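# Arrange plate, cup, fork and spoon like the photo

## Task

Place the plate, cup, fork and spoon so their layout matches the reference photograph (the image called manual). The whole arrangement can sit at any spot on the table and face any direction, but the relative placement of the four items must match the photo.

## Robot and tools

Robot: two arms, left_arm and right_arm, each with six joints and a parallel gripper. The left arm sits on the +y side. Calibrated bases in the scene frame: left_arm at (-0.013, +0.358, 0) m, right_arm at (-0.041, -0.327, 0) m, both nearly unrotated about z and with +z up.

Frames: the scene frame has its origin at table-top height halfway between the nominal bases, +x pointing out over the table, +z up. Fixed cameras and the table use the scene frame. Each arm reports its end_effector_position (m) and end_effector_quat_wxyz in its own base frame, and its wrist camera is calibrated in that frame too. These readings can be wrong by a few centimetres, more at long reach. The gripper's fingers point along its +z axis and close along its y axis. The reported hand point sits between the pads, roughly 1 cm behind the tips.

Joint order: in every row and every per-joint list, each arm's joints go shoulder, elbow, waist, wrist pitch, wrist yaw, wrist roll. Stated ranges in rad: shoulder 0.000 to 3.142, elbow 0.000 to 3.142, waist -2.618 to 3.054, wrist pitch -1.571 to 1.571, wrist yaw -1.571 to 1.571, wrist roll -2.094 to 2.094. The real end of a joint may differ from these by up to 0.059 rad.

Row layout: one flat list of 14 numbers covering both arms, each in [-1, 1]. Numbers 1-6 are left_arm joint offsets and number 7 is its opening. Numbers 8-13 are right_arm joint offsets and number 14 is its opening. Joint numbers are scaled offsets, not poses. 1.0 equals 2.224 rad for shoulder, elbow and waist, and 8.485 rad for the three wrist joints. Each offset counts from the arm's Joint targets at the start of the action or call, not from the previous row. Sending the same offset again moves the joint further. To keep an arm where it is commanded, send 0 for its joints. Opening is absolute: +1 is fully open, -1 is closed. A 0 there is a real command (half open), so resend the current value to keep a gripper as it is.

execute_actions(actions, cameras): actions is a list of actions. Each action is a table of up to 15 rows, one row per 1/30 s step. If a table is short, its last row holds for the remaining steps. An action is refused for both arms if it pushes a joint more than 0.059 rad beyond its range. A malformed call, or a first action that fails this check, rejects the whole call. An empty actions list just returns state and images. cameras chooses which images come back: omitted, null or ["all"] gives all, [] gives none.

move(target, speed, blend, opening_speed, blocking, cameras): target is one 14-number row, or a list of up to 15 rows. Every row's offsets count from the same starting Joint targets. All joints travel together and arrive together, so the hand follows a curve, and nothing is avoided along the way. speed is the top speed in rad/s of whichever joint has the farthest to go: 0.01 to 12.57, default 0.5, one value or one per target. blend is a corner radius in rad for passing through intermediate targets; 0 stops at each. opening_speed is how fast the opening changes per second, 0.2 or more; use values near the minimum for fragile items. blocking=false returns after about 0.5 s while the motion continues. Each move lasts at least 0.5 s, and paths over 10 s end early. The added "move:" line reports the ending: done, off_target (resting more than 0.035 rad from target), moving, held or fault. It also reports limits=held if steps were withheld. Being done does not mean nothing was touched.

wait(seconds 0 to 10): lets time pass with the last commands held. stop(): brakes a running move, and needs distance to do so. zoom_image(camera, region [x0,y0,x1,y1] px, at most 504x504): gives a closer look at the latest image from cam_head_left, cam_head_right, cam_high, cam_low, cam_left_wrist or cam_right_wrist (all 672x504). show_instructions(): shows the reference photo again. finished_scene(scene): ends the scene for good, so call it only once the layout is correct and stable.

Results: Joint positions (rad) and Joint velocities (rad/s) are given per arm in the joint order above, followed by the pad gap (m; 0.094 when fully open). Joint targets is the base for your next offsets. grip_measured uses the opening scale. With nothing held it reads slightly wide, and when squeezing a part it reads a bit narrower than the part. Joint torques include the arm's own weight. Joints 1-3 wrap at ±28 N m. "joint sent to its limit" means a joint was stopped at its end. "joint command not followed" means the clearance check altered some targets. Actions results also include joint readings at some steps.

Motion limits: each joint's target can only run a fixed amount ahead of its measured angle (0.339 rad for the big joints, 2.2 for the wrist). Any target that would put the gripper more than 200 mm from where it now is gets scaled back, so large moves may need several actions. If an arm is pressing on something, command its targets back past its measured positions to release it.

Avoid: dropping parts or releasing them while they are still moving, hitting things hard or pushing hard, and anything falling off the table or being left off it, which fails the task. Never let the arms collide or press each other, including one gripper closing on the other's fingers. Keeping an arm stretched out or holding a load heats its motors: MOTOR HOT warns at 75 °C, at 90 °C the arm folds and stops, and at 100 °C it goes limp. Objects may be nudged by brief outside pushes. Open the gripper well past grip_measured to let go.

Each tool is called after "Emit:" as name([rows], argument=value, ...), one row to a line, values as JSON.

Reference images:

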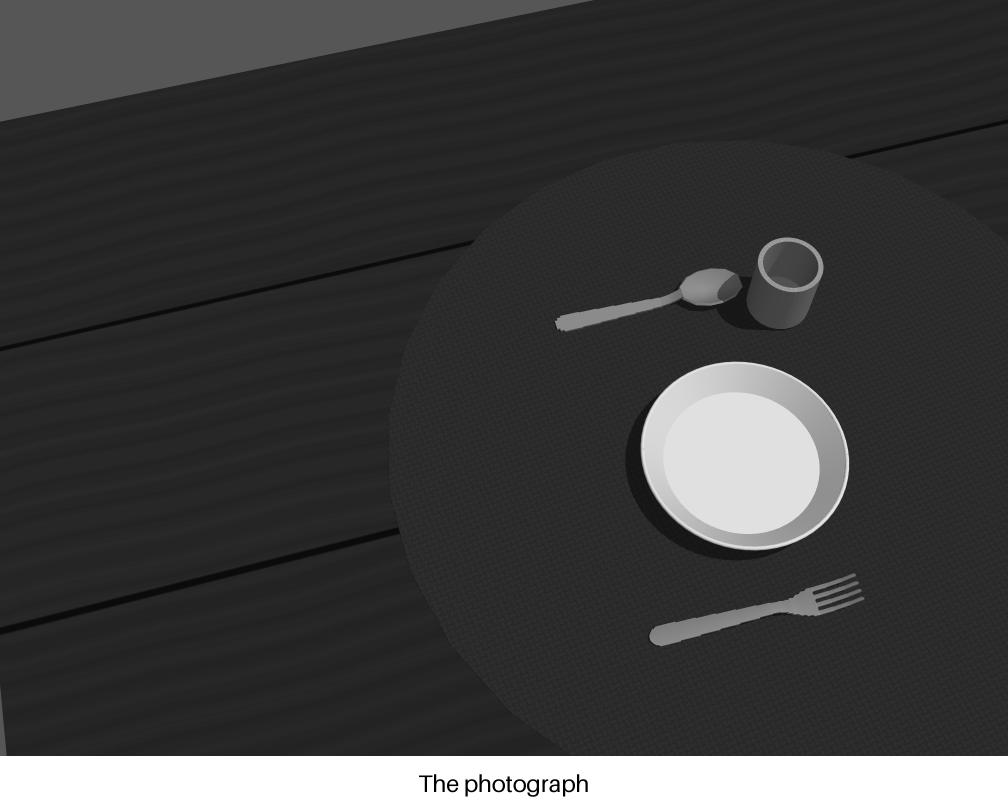

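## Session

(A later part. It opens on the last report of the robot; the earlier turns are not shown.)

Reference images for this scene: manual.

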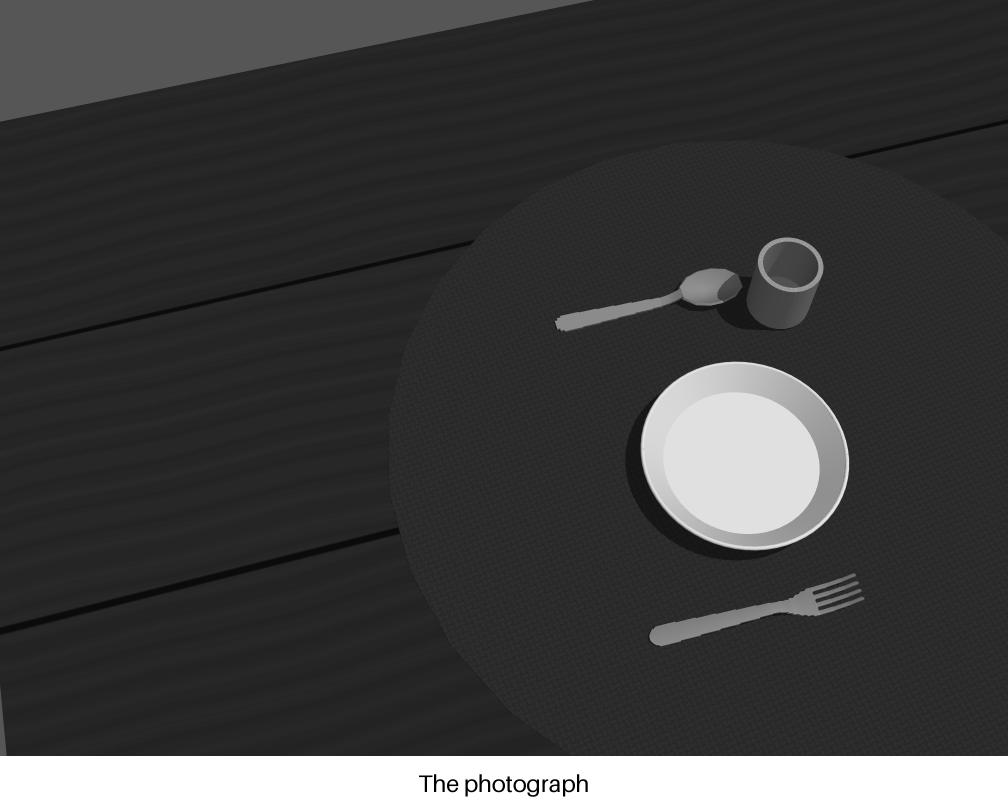

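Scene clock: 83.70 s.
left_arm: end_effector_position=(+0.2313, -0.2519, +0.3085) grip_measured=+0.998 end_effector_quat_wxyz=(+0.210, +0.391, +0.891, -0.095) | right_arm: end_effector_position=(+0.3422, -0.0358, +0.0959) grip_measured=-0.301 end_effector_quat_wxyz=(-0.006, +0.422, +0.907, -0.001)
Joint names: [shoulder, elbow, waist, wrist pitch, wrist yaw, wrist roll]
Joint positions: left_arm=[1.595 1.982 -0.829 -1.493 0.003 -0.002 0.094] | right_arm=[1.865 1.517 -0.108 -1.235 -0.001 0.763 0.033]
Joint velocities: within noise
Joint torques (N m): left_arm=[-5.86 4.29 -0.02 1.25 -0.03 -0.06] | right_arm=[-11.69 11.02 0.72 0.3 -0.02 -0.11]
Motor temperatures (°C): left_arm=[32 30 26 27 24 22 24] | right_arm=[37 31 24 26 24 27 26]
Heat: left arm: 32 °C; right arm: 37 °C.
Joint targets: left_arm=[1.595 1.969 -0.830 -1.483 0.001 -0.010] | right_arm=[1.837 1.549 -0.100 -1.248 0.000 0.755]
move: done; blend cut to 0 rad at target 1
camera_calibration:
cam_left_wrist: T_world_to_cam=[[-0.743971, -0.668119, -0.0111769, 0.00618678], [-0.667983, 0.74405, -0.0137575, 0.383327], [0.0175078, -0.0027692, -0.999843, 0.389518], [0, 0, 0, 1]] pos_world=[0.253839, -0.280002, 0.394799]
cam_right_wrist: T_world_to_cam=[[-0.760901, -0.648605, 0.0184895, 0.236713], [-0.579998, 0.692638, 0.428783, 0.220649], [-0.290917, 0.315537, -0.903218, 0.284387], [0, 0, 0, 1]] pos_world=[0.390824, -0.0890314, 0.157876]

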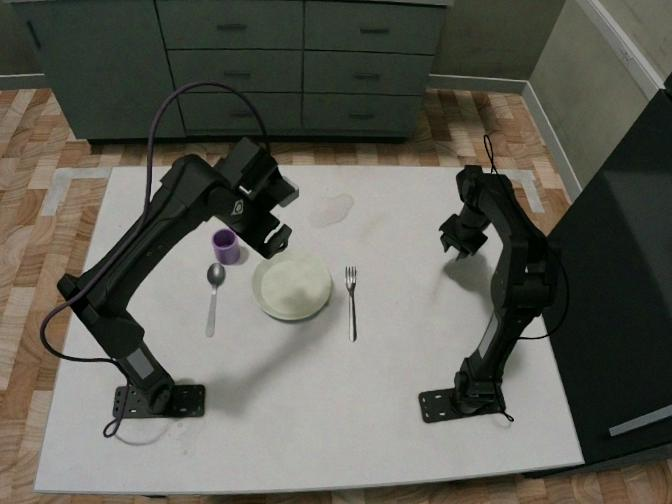

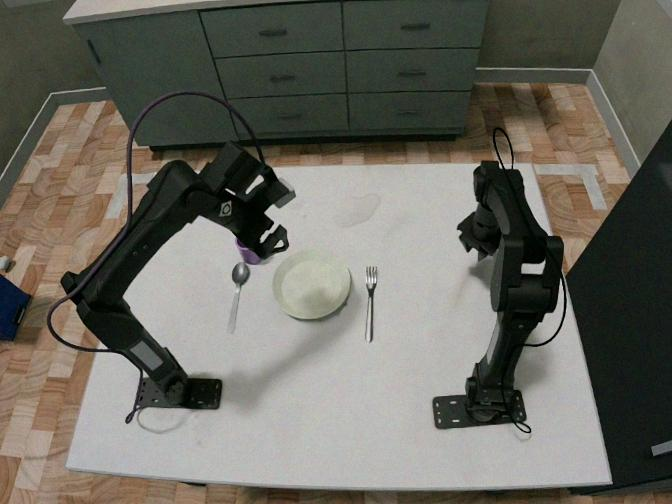

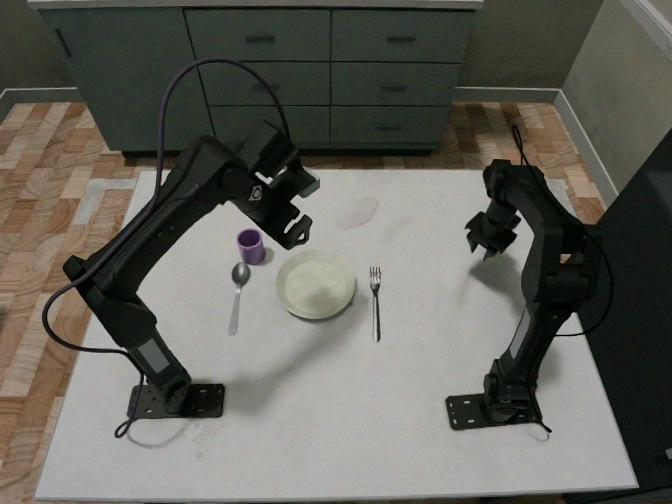

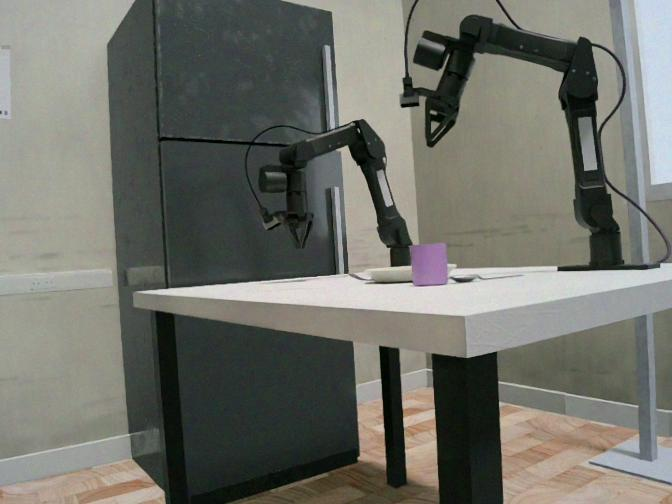

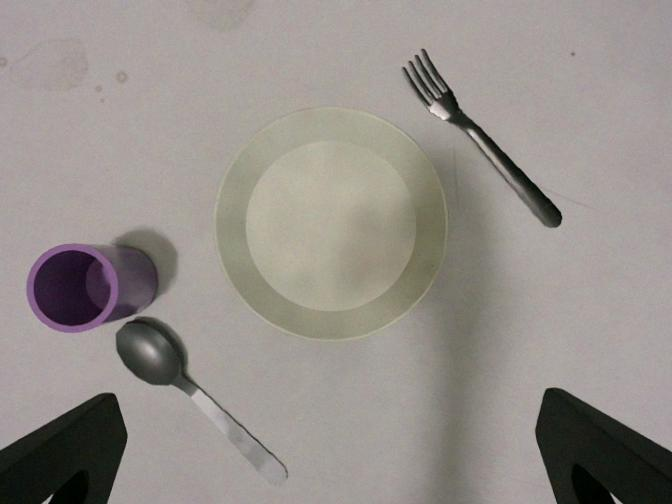

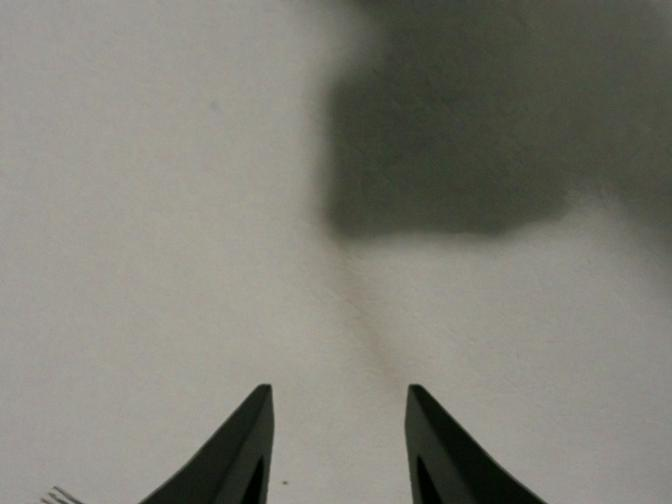

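Emit:
move([
  [0.2352, 0.0607, 0.2181, -0.0079, 0, 0.0224, 0.8, 0, 0, 0, 0, 0, 0, -0.3],
  [0.2379, -0.1241, 0.2113, 0.0377, 0, 0.0224, 0.8, 0, 0, 0, 0, 0, 0, -0.3],
  [0.2379, -0.1322, 0.2113, 0.0402, 0, 0.0224, 0.8, 0, 0, 0, 0, 0, 0, -0.3],
], speed=[0.8, 0.4, 0.15], cameras=["cam_low", "cam_left_wrist", "cam_high"])

Emit:
zoom_image(camera="cam_low", region=[370, 220, 500, 300])

Scene clock: 93.60 s.
left_arm: end_effector_position=(+0.3767, -0.1373, +0.0492) grip_measured=+0.802 end_effector_quat_wxyz=(-0.007, +0.259, +0.966, +0.002) | right_arm: end_effector_position=(+0.3422, -0.0358, +0.0959) grip_measured=-0.301 end_effector_quat_wxyz=(-0.006, +0.422, +0.907, -0.001)
Joint names: [shoulder, elbow, waist, wrist pitch, wrist yaw, wrist roll]
Joint positions: left_arm=[2.115 1.688 -0.353 -1.158 -0.002 0.171 0.085] | right_arm=[1.865 1.517 -0.108 -1.235 -0.001 0.763 0.033]
Joint velocities: within noise
Joint torques (N m): left_arm=[-9.7 4.23 -0.47 0.31 0.01 0.12] | right_arm=[-11.75 11.08 0.7 0.27 0.01 -0.11]
Motor temperatures (°C): left_arm=[31 30 26 28 24 22 24] | right_arm=[38 31 24 26 24 27 26]
Heat: left arm: 31 °C; right arm: 38 °C.
Joint targets: left_arm=[2.124 1.675 -0.360 -1.142 0.000 0.181] | right_arm=[1.837 1.549 -0.100 -1.248 0.000 0.755]
move: done
camera_calibration:
cam_left_wrist: T_world_to_cam=[[-0.514672, -0.857343, -0.00870907, 0.0755511], [-0.768123, 0.456552, 0.448941, 0.367199], [-0.38092, 0.237747, -0.893519, 0.306001], [0, 0, 0, 1]] pos_world=[0.4375, -0.175623, 0.109225]
Images, in order (width x height): cam_high 672x504, cam_low 672x504, cam_left_wrist 672x504.

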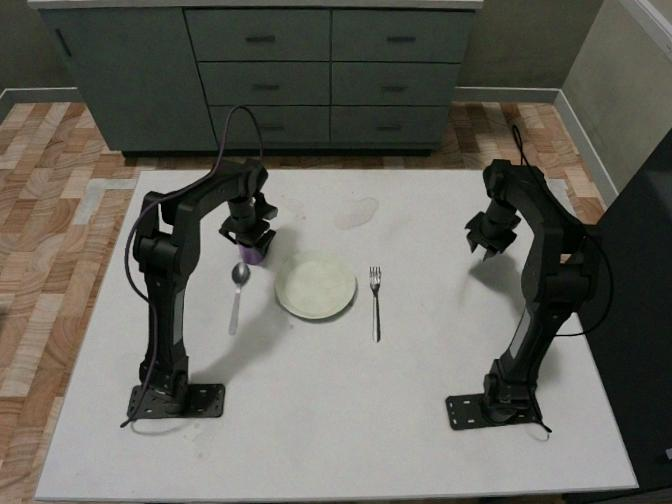

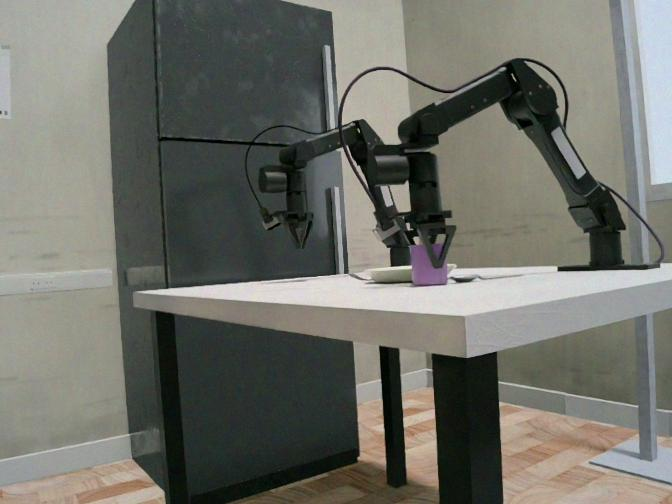

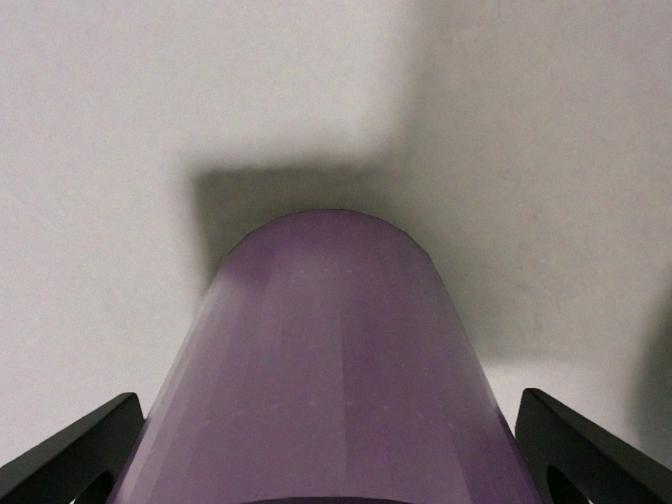

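Scaled by 3.877 from the camera's 672x504 image, which has a finer 960x720 frame.

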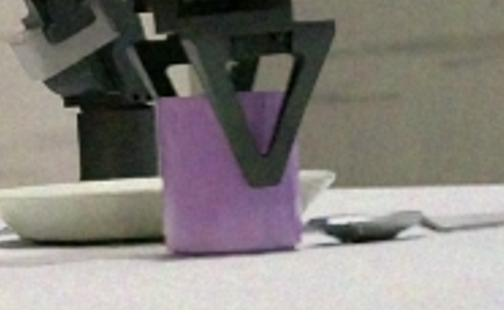

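Emit:
execute_actions(actions=[], cameras=["cam_head_left", "cam_left_wrist"])

Scene clock: 94.43 s.
left_arm: end_effector_position=(+0.3769, -0.1374, +0.0492) grip_measured=+0.802 end_effector_quat_wxyz=(-0.006, +0.259, +0.966, +0.002) | right_arm: end_effector_position=(+0.3422, -0.0358, +0.0959) grip_measured=-0.301 end_effector_quat_wxyz=(-0.006, +0.422, +0.907, -0.001)
Joint names: [shoulder, elbow, waist, wrist pitch, wrist yaw, wrist roll]
Joint positions: left_arm=[2.115 1.688 -0.353 -1.157 -0.002 0.171 0.085] | right_arm=[1.865 1.517 -0.108 -1.235 -0.001 0.763 0.033]
Joint velocities: within noise
Joint torques (N m): left_arm=[-9.92 4.44 -0.51 0.31 0 0.11] | right_arm=[-11.85 11.14 0.72 0.24 -0.01 -0.1]
Motor temperatures (°C): left_arm=[31 30 26 28 24 22 24] | right_arm=[38 31 24 26 24 27 26]
Heat: left arm: 31 °C; right arm: 38 °C.
Joint targets: left_arm=[2.124 1.675 -0.360 -1.142 0.000 0.181] | right_arm=[1.837 1.549 -0.100 -1.248 0.000 0.755]
Tool commands: left_gripper/opening=+0.8 right_gripper/opening=-0.3
camera_calibration:
cam_left_wrist: T_world_to_cam=[[-0.514666, -0.857345, -0.00886255, 0.0756164], [-0.768422, 0.456651, 0.448327, 0.367492], [-0.380324, 0.237549, -0.893826, 0.305776], [0, 0, 0, 1]] pos_world=[0.4376, -0.175623, 0.109224]
Images, in order (width x height): cam_head_left 672x504, cam_left_wrist 672x504.

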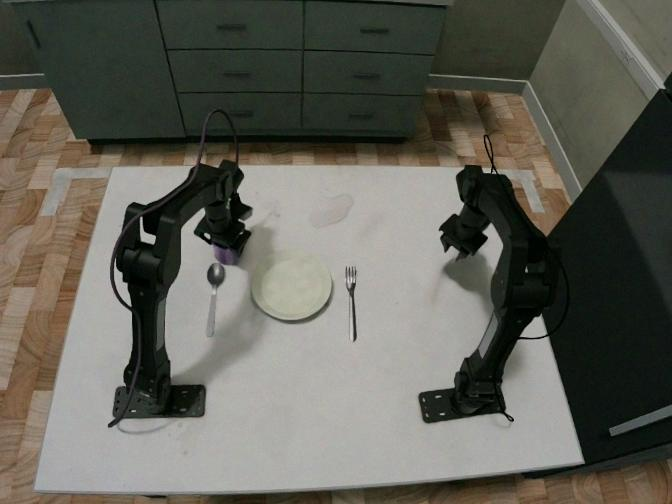

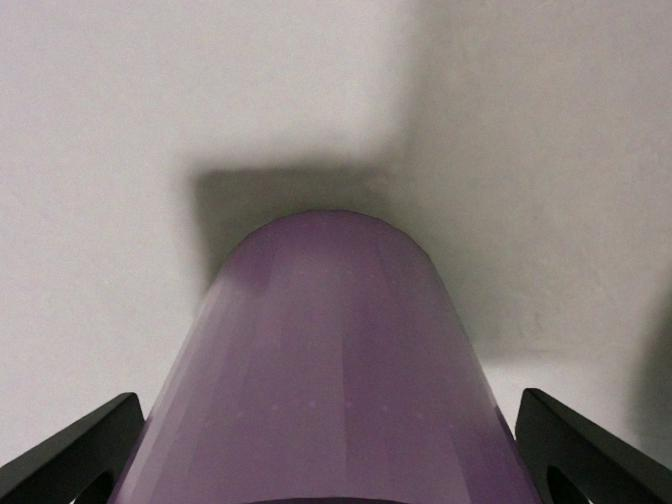

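Emit:
move(target=[0, 0, 0, 0, 0, 0, 0.30, 0, 0, 0, 0, 0, 0, -0.3], opening_speed=0.7, cameras=["cam_left_wrist"])

Scene clock: 95.70 s.
left_arm: end_effector_position=(+0.3770, -0.1374, +0.0492) grip_measured=+0.386 end_effector_quat_wxyz=(-0.006, +0.260, +0.966, +0.002) | right_arm: end_effector_position=(+0.3422, -0.0358, +0.0959) grip_measured=-0.301 end_effector_quat_wxyz=(-0.006, +0.422, +0.907, -0.001)
Joint names: [shoulder, elbow, waist, wrist pitch, wrist yaw, wrist roll]
Joint positions: left_arm=[2.115 1.688 -0.353 -1.157 -0.003 0.172 0.065] | right_arm=[1.865 1.517 -0.108 -1.235 -0.001 0.763 0.033]
Joint velocities: within noise
Joint torques (N m): left_arm=[-9.68 4.22 -0.68 0.31 0.02 0.11] | right_arm=[-11.75 11.07 0.64 0.26 0 -0.11]
Motor temperatures (°C): left_arm=[31 30 26 28 24 22 24] | right_arm=[38 31 24 26 24 27 26]
Heat: left arm: 31 °C; right arm: 38 °C.
Joint targets: left_arm=[2.124 1.675 -0.360 -1.142 0.001 0.181] | right_arm=[1.837 1.549 -0.100 -1.248 0.000 0.755]
move: done
camera_calibration:
cam_left_wrist: T_world_to_cam=[[-0.515023, -0.857125, -0.00932353, 0.0758281], [-0.76843, 0.456854, 0.448107, 0.367678], [-0.379824, 0.23795, -0.893931, 0.305701], [0, 0, 0, 1]] pos_world=[0.437701, -0.175723, 0.109223]
Images, in order (width x height): cam_left_wrist 672x504.

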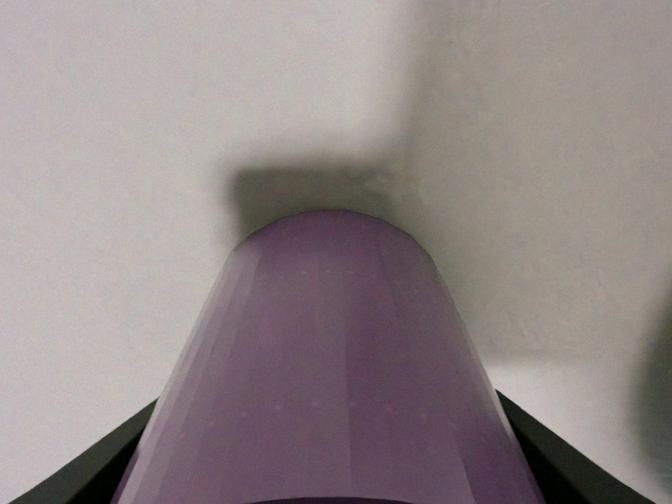

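Emit:
move(target=[0, 0, -0.0058, 0.0013, 0, 0, 0.30, 0, 0, 0, 0, 0, 0, -0.3], speed=0.1, cameras=["cam_left_wrist"])

Scene clock: 97.80 s.
left_arm: end_effector_position=(+0.3764, -0.1405, +0.0492) grip_measured=+0.385 end_effector_quat_wxyz=(-0.005, +0.264, +0.965, +0.003) | right_arm: end_effector_position=(+0.3421, -0.0358, +0.0959) grip_measured=-0.301 end_effector_quat_wxyz=(-0.006, +0.422, +0.907, -0.001)
Joint names: [shoulder, elbow, waist, wrist pitch, wrist yaw, wrist roll]
Joint positions: left_arm=[2.115 1.688 -0.362 -1.155 -0.005 0.172 0.065] | right_arm=[1.865 1.517 -0.108 -1.236 -0.001 0.763 0.033]
Joint velocities: within noise
Joint torques (N m): left_arm=[-9.77 4.26 -1.17 0.42 0.02 0.15] | right_arm=[-11.74 11.08 0.69 0.25 -0.01 -0.08]
Motor temperatures (°C): left_arm=[31 30 26 28 24 22 24] | right_arm=[38 31 24 26 24 27 26]
Heat: left arm: 31 °C; right arm: 38 °C.
Joint targets: left_arm=[2.124 1.675 -0.372 -1.131 0.001 0.180] | right_arm=[1.837 1.549 -0.100 -1.249 0.000 0.755]
move: done
camera_calibration:
cam_left_wrist: T_world_to_cam=[[-0.522503, -0.852554, -0.0119, 0.0764748], [-0.765581, 0.462965, 0.446708, 0.368481], [-0.375334, 0.242517, -0.894601, 0.305178], [0, 0, 0, 1]] pos_world=[0.436605, -0.179406, 0.109319]
Images, in order (width x height): cam_left_wrist 672x504.

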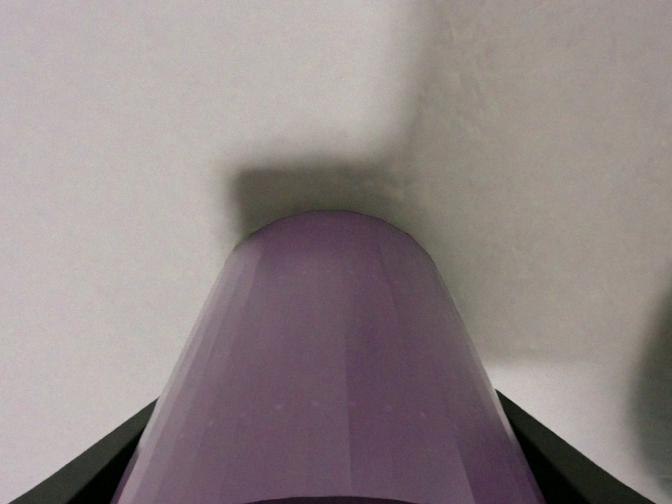

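Emit:
move(target=[0, 0, -0.0024, 0.0013, 0, 0, 0.30, 0, 0, 0, 0, 0, 0, -0.3], speed=0.1, cameras=["cam_left_wrist"])

Scene clock: 98.83 s.
left_arm: end_effector_position=(+0.3766, -0.1425, +0.0492) grip_measured=+0.385 end_effector_quat_wxyz=(-0.003, +0.267, +0.964, +0.003) | right_arm: end_effector_position=(+0.3421, -0.0358, +0.0959) grip_measured=-0.301 end_effector_quat_wxyz=(-0.006, +0.422, +0.907, -0.001)
Joint names: [shoulder, elbow, waist, wrist pitch, wrist yaw, wrist roll]
Joint positions: left_arm=[2.115 1.688 -0.367 -1.151 -0.006 0.173 0.065] | right_arm=[1.865 1.517 -0.108 -1.236 -0.001 0.763 0.033]
Joint velocities: within noise
Joint torques (N m): left_arm=[-9.73 4.27 -1.03 0.51 0.05 0.05] | right_arm=[-11.69 10.97 0.58 0.27 0.02 -0.09]
Motor temperatures (°C): left_arm=[32 30 26 28 24 22 24] | right_arm=[38 31 24 26 24 27 26]
Heat: left arm: 32 °C; right arm: 38 °C.
Joint targets: left_arm=[2.124 1.675 -0.378 -1.120 0.001 0.180] | right_arm=[1.837 1.549 -0.100 -1.249 0.000 0.755]
move: done
camera_calibration:
cam_left_wrist: T_world_to_cam=[[-0.527314, -0.849559, -0.0137519, 0.0772173], [-0.764701, 0.467464, 0.443519, 0.369967], [-0.370367, 0.24439, -0.896159, 0.304229], [0, 0, 0, 1]] pos_world=[0.436308, -0.181696, 0.109612]
Images, in order (width x height): cam_left_wrist 672x504.

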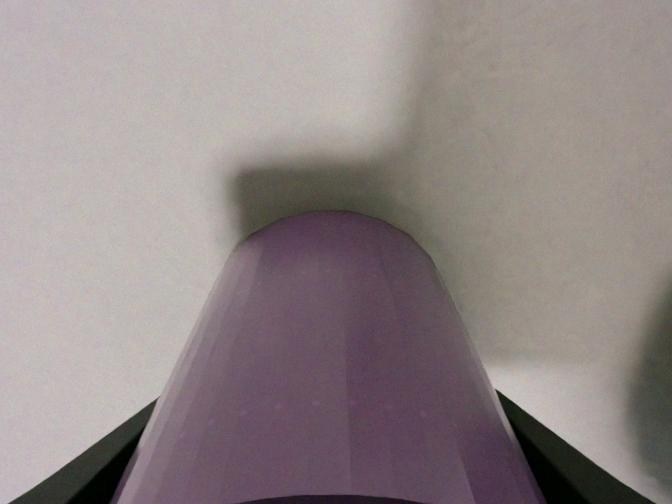

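Emit:
move(target=[0, 0, -0.0014, 0.0011, 0, 0, 0.30, 0, 0, 0, 0, 0, 0, -0.3], speed=0.1, cameras=["cam_left_wrist"])

Scene clock: 99.77 s.
left_arm: end_effector_position=(+0.3769, -0.1438, +0.0492) grip_measured=+0.385 end_effector_quat_wxyz=(-0.002, +0.268, +0.963, +0.004) | right_arm: end_effector_position=(+0.3421, -0.0358, +0.0959) grip_measured=-0.301 end_effector_quat_wxyz=(-0.006, +0.422, +0.907, -0.001)
Joint names: [shoulder, elbow, waist, wrist pitch, wrist yaw, wrist roll]
Joint positions: left_arm=[2.115 1.688 -0.37 -1.148 -0.007 0.173 0.065] | right_arm=[1.865 1.517 -0.108 -1.236 -0.001 0.763 0.033]
Joint velocities: within noise
Joint torques (N m): left_arm=[-9.84 4.22 -0.94 0.59 0.03 0.08] | right_arm=[-11.74 11 0.73 0.29 0.01 -0.09]
Motor temperatures (°C): left_arm=[32 30 26 28 24 22 25] | right_arm=[38 31 24 26 24 27 26]
Heat: left arm: 32 °C; right arm: 38 °C.
Joint targets: left_arm=[2.124 1.675 -0.381 -1.111 0.000 0.180] | right_arm=[1.837 1.549 -0.100 -1.249 0.000 0.755]
move: off_target (left_arm); left_arm: the wrist pitch is farthest, 0.037 rad from its target
camera_calibration:
cam_left_wrist: T_world_to_cam=[[-0.530196, -0.847749, -0.0146345, 0.0775532], [-0.764354, 0.470427, 0.440977, 0.371299], [-0.366953, 0.24499, -0.897399, 0.30355], [0, 0, 0, 1]] pos_world=[0.436311, -0.18329, 0.109806]
Images, in order (width x height): cam_left_wrist 672x504.

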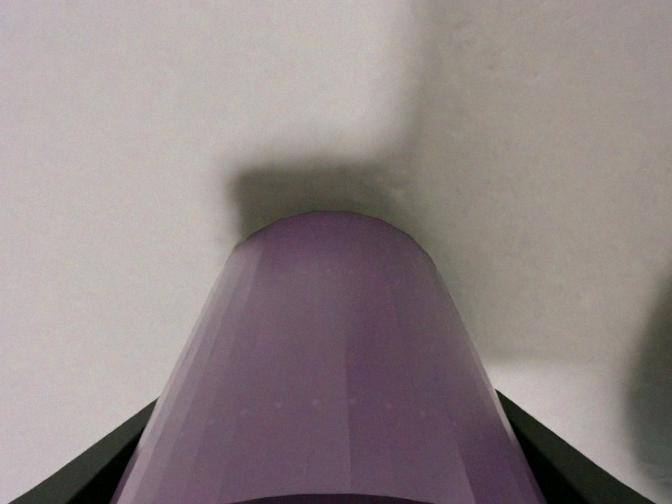

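Emit:
move([
  [0, 0, 0.0015, -0.0026, 0, 0, 0.30, 0, 0, 0, 0, 0, 0, -0.3],
  [0, 0, 0.0015, -0.0026, 0, 0, 0.80, 0, 0, 0, 0, 0, 0, -0.3],
], speed=0.2, opening_speed=0.8, cameras=["cam_left_wrist"])

Scene clock: 101.77 s.
left_arm: end_effector_position=(+0.3767, -0.1450, +0.0492) grip_measured=+0.798 end_effector_quat_wxyz=(-0.001, +0.269, +0.963, +0.003) | right_arm: end_effector_position=(+0.3421, -0.0358, +0.0959) grip_measured=-0.301 end_effector_quat_wxyz=(-0.006, +0.422, +0.907, -0.001)
Joint names: [shoulder, elbow, waist, wrist pitch, wrist yaw, wrist roll]
Joint positions: left_arm=[2.115 1.688 -0.372 -1.147 -0.006 0.173 0.084] | right_arm=[1.865 1.517 -0.108 -1.236 -0.001 0.763 0.033]
Joint velocities: within noise
Joint torques (N m): left_arm=[-9.81 4.25 -0.09 0.35 0.08 0.09] | right_arm=[-11.79 11.06 0.65 0.28 0.01 -0.1]
Motor temperatures (°C): left_arm=[32 30 26 28 24 22 25] | right_arm=[38 31 24 26 24 27 26]
Heat: left arm: 32 °C; right arm: 38 °C.
Joint targets: left_arm=[2.124 1.675 -0.377 -1.132 0.001 0.181] | right_arm=[1.837 1.549 -0.100 -1.249 0.000 0.755]
move: done
camera_calibration:
cam_left_wrist: T_world_to_cam=[[-0.532428, -0.846365, -0.0136912, 0.0775071], [-0.763259, 0.473029, 0.44009, 0.371689], [-0.366001, 0.244766, -0.897849, 0.303415], [0, 0, 0, 1]] pos_world=[0.436012, -0.184486, 0.109905]
Images, in order (width x height): cam_left_wrist 672x504.

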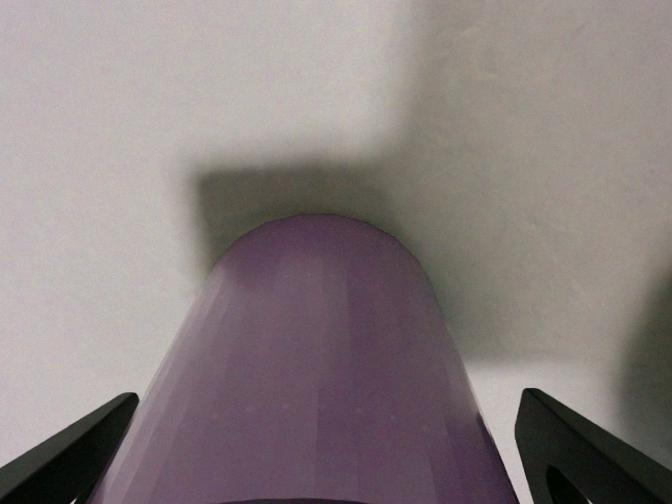

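Emit:
move([
  [-0.0135, 0.0270, 0, 0, 0, 0, 0.85, 0, 0, 0, 0, 0, 0, -0.3],
  [-0.0130, 0.1902, 0, -0.0481, 0, 0, 0.85, 0, 0, 0, 0, 0, 0, -0.3],
], speed=0.3, opening_speed=0.5, blend=0.02, cameras=["cam_left_wrist", "cam_head_left"])

Scene clock: 104.47 s.
left_arm: end_effector_position=(+0.3785, -0.1457, +0.1466) grip_measured=+0.848 end_effector_quat_wxyz=(+0.004, +0.269, +0.963, +0.002) | right_arm: end_effector_position=(+0.3421, -0.0358, +0.0959) grip_measured=-0.301 end_effector_quat_wxyz=(-0.006, +0.422, +0.907, -0.001)
Joint names: [shoulder, elbow, waist, wrist pitch, wrist yaw, wrist roll]
Joint positions: left_arm=[2.115 2.077 -0.372 -1.525 -0.006 0.173 0.087] | right_arm=[1.865 1.517 -0.108 -1.236 -0.001 0.763 0.033]
Joint velocities: within noise
Joint torques (N m): left_arm=[-12.05 6.74 -0.34 0 0.09 0.11] | right_arm=[-11.84 11.08 0.68 0.28 -0.01 -0.1]
Motor temperatures (°C): left_arm=[32 30 26 27 24 22 24] | right_arm=[38 31 24 25 24 27 26]
Heat: left arm: 32 °C; right arm: 38 °C.
Joint targets: left_arm=[2.095 2.098 -0.377 -1.541 0.001 0.181] | right_arm=[1.837 1.549 -0.100 -1.249 0.000 0.755]
move: done
camera_calibration:
cam_left_wrist: T_world_to_cam=[[-0.532303, -0.846408, -0.0157081, 0.0794564], [-0.767583, 0.474738, 0.430627, 0.333689], [-0.357029, 0.241281, -0.902393, 0.388449], [0, 0, 0, 1]] pos_world=[0.437117, -0.184888, 0.208086]
Images, in order (width x height): cam_head_left 672x504, cam_left_wrist 672x504.

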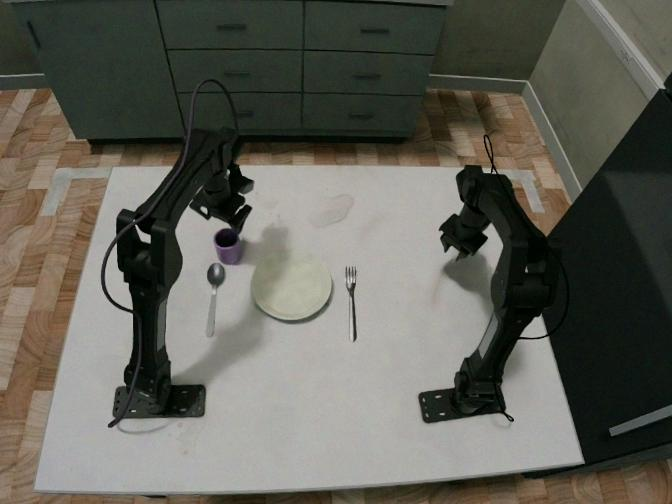

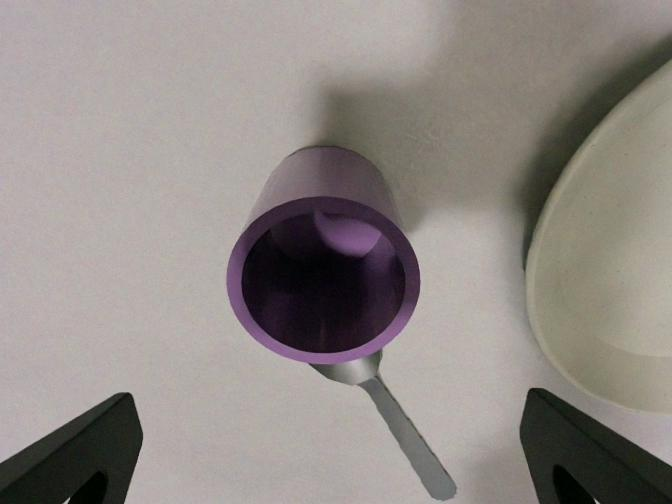

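Emit:
move(target=[-0.2248, -0.058, -0.2037, 0.0068, 0, -0.0225, 1.0, 0, 0, 0, 0, 0, 0, -0.3], speed=0.6, cameras=["cam_left_wrist", "cam_head_left", "cam_high"])

Scene clock: 106.37 s.
left_arm: end_effector_position=(+0.2315, -0.2517, +0.3085) grip_measured=+0.998 end_effector_quat_wxyz=(+0.210, +0.391, +0.891, -0.094) | right_arm: end_effector_position=(+0.3421, -0.0358, +0.0959) grip_measured=-0.301 end_effector_quat_wxyz=(-0.006, +0.422, +0.907, -0.001)
Joint names: [shoulder, elbow, waist, wrist pitch, wrist yaw, wrist roll]
Joint positions: left_arm=[1.595 1.983 -0.829 -1.493 0.001 -0.002 0.094] | right_arm=[1.865 1.517 -0.108 -1.236 -0.001 0.763 0.033]
Joint velocities: within noise
Joint torques (N m): left_arm=[-5.94 4.11 -0.13 1.26 -0.04 0.03] | right_arm=[-11.79 11.14 0.69 0.27 -0.01 -0.07]
Motor temperatures (°C): left_arm=[32 30 26 28 24 22 24] | right_arm=[38 31 24 25 24 27 26]
Heat: left arm: 32 °C; right arm: 38 °C.
Joint targets: left_arm=[1.595 1.969 -0.831 -1.483 0.000 -0.010] | right_arm=[1.837 1.549 -0.100 -1.249 0.000 0.755]
move: done
camera_calibration:
cam_left_wrist: T_world_to_cam=[[-0.743368, -0.668758, -0.012909, 0.00675529], [-0.668626, 0.743479, -0.0133115, 0.383214], [0.0184997, -0.00126405, -0.999828, 0.389677], [0, 0, 0, 1]] pos_world=[0.25404, -0.279902, 0.394798]
Images, in order (width x height): cam_head_left 672x504, cam_high 672x504, cam_left_wrist 672x504.

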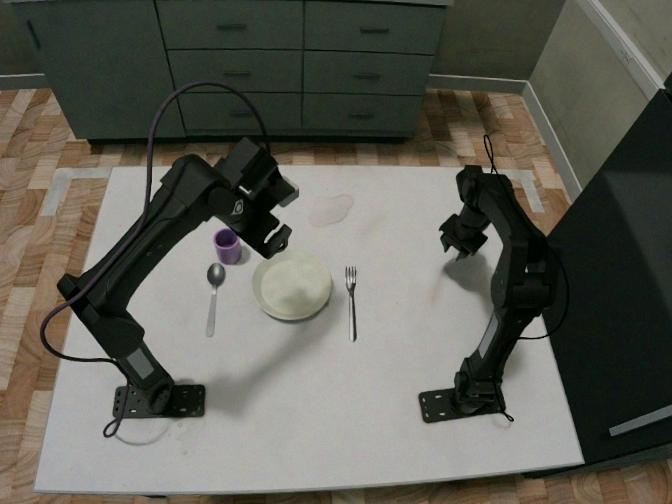

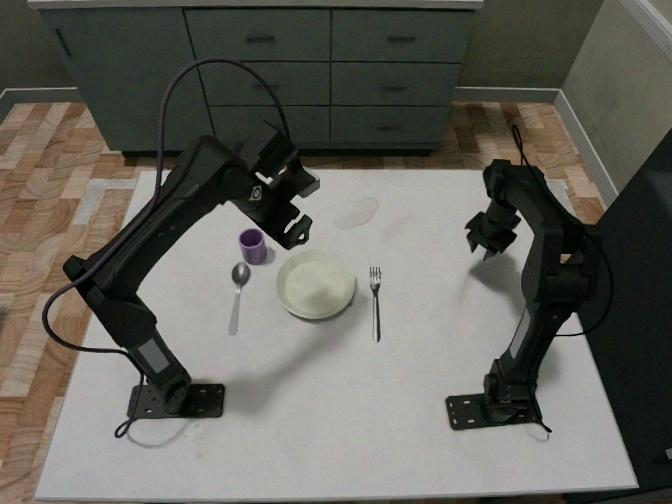

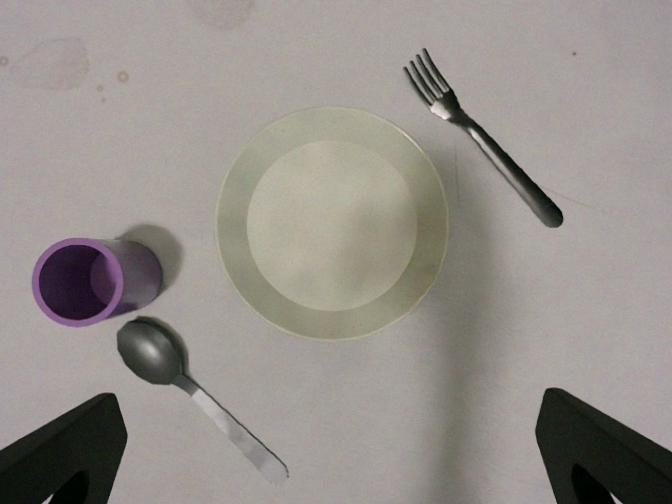

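Emit:
zoom_image(camera="cam_left_wrist", region=[10, 200, 346, 500])

Emit:
zoom_image(camera="cam_left_wrist", region=[200, 40, 580, 350])

Emit:
show_instructions()

Scaled by 1.500 from the camera's 672x504 image, which has a finer 960x720 frame.

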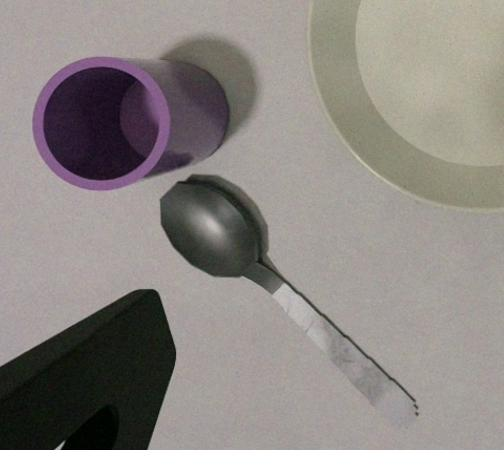

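Scaled by 1.326 from the camera's 672x504 image, which has a finer 960x720 frame.

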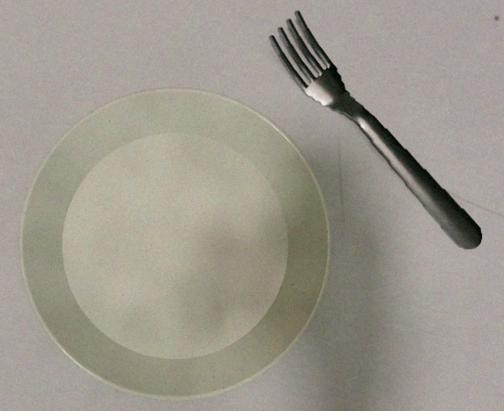

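Reference images for this scene: manual.

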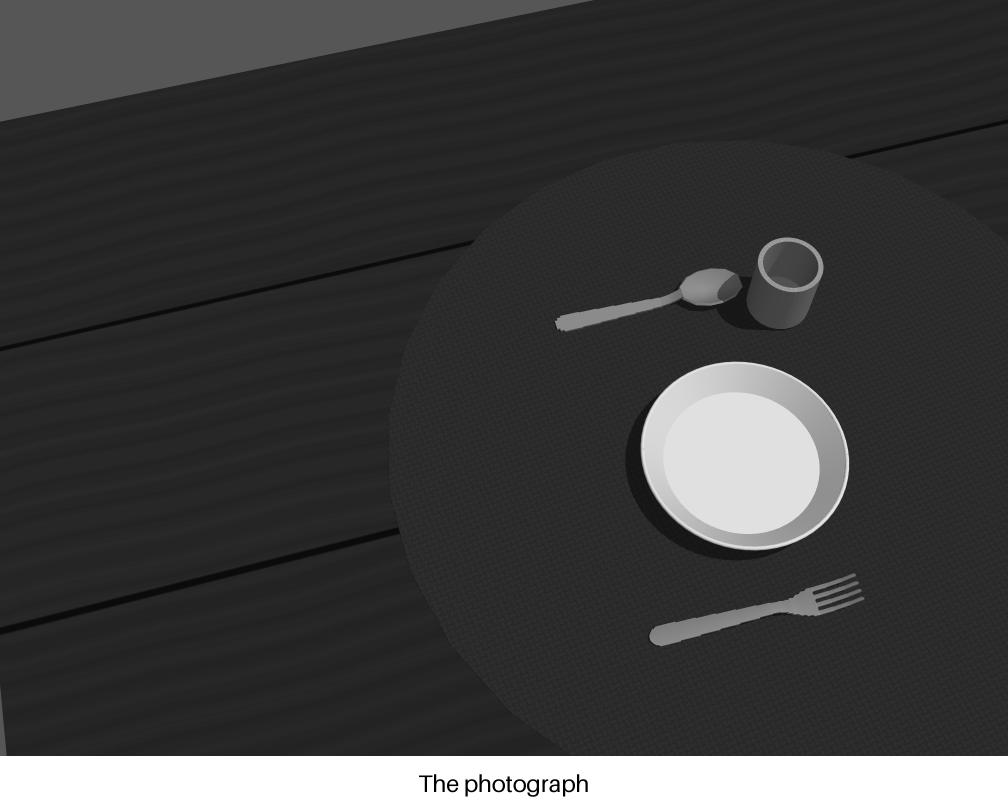

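Emit:
zoom_image(camera="cam_left_wrist", region=[20, 220, 188, 388])

Emit:
zoom_image(camera="cam_left_wrist", region=[150, 340, 310, 500])

Emit:
zoom_image(camera="cam_left_wrist", region=[390, 30, 590, 240])

Emit:
zoom_image(camera="cam_left_wrist", region=[205, 95, 460, 350])

Scaled by 3.000 from the camera's 672x504 image, which has a finer 960x720 frame.

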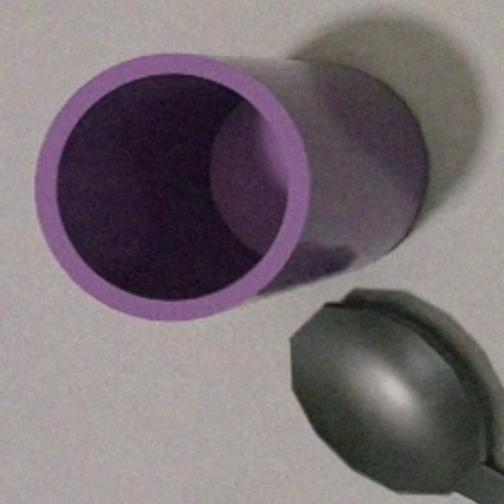

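Scaled by 3.150 from the camera's 672x504 image, which has a finer 960x720 frame.

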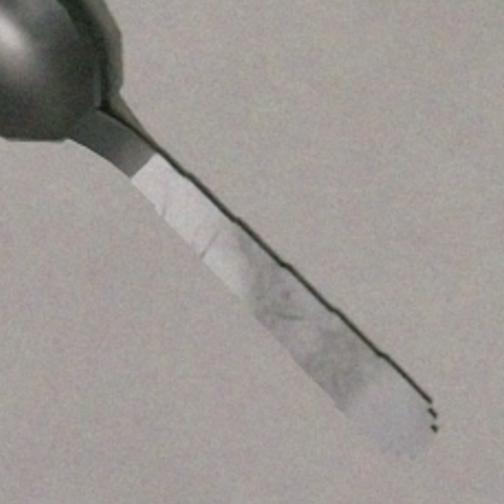

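Scaled by 2.400 from the camera's 672x504 image, which has a finer 960x720 frame.

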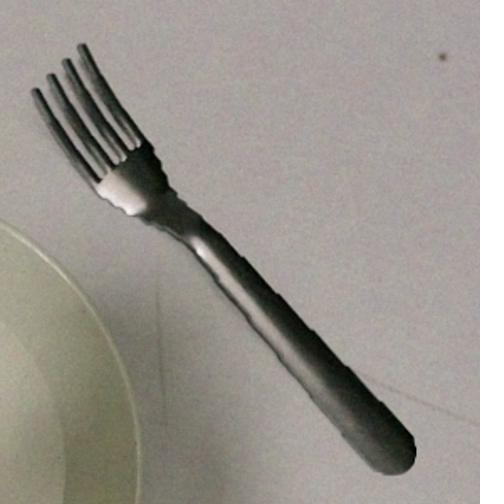

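Scaled by 1.976 from the camera's 672x504 image, which has a finer 960x720 frame.

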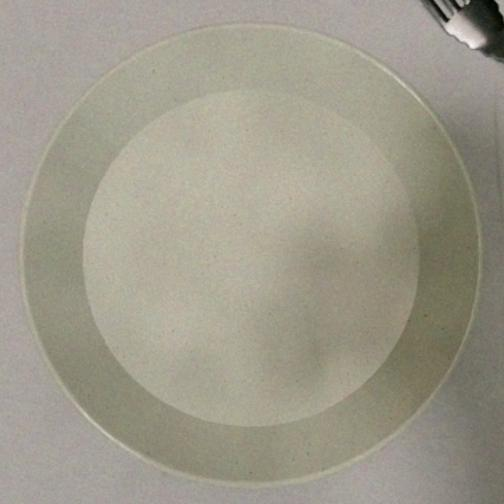

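Emit:
zoom_image(camera="cam_left_wrist", region=[220, 430, 300, 500])

Emit:
zoom_image(camera="cam_left_wrist", region=[105, 305, 215, 405])

Scaled by 6.300 from the camera's 672x504 image, which has a finer 960x720 frame.

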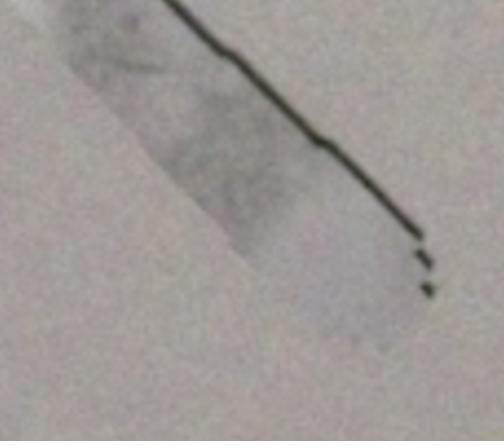

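Scaled by 4.582 from the camera's 672x504 image, which has a finer 960x720 frame.

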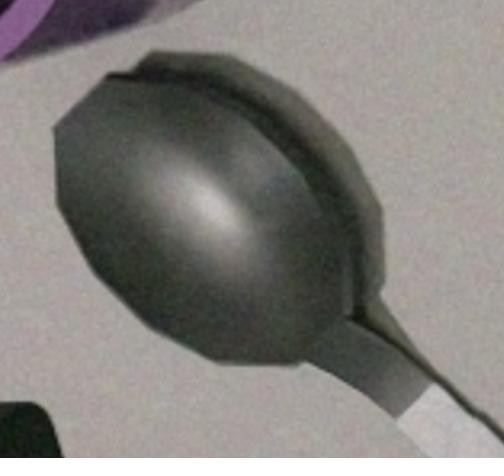

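Emit:
finished_scene(scene=2)

The scene is finished: the task was done.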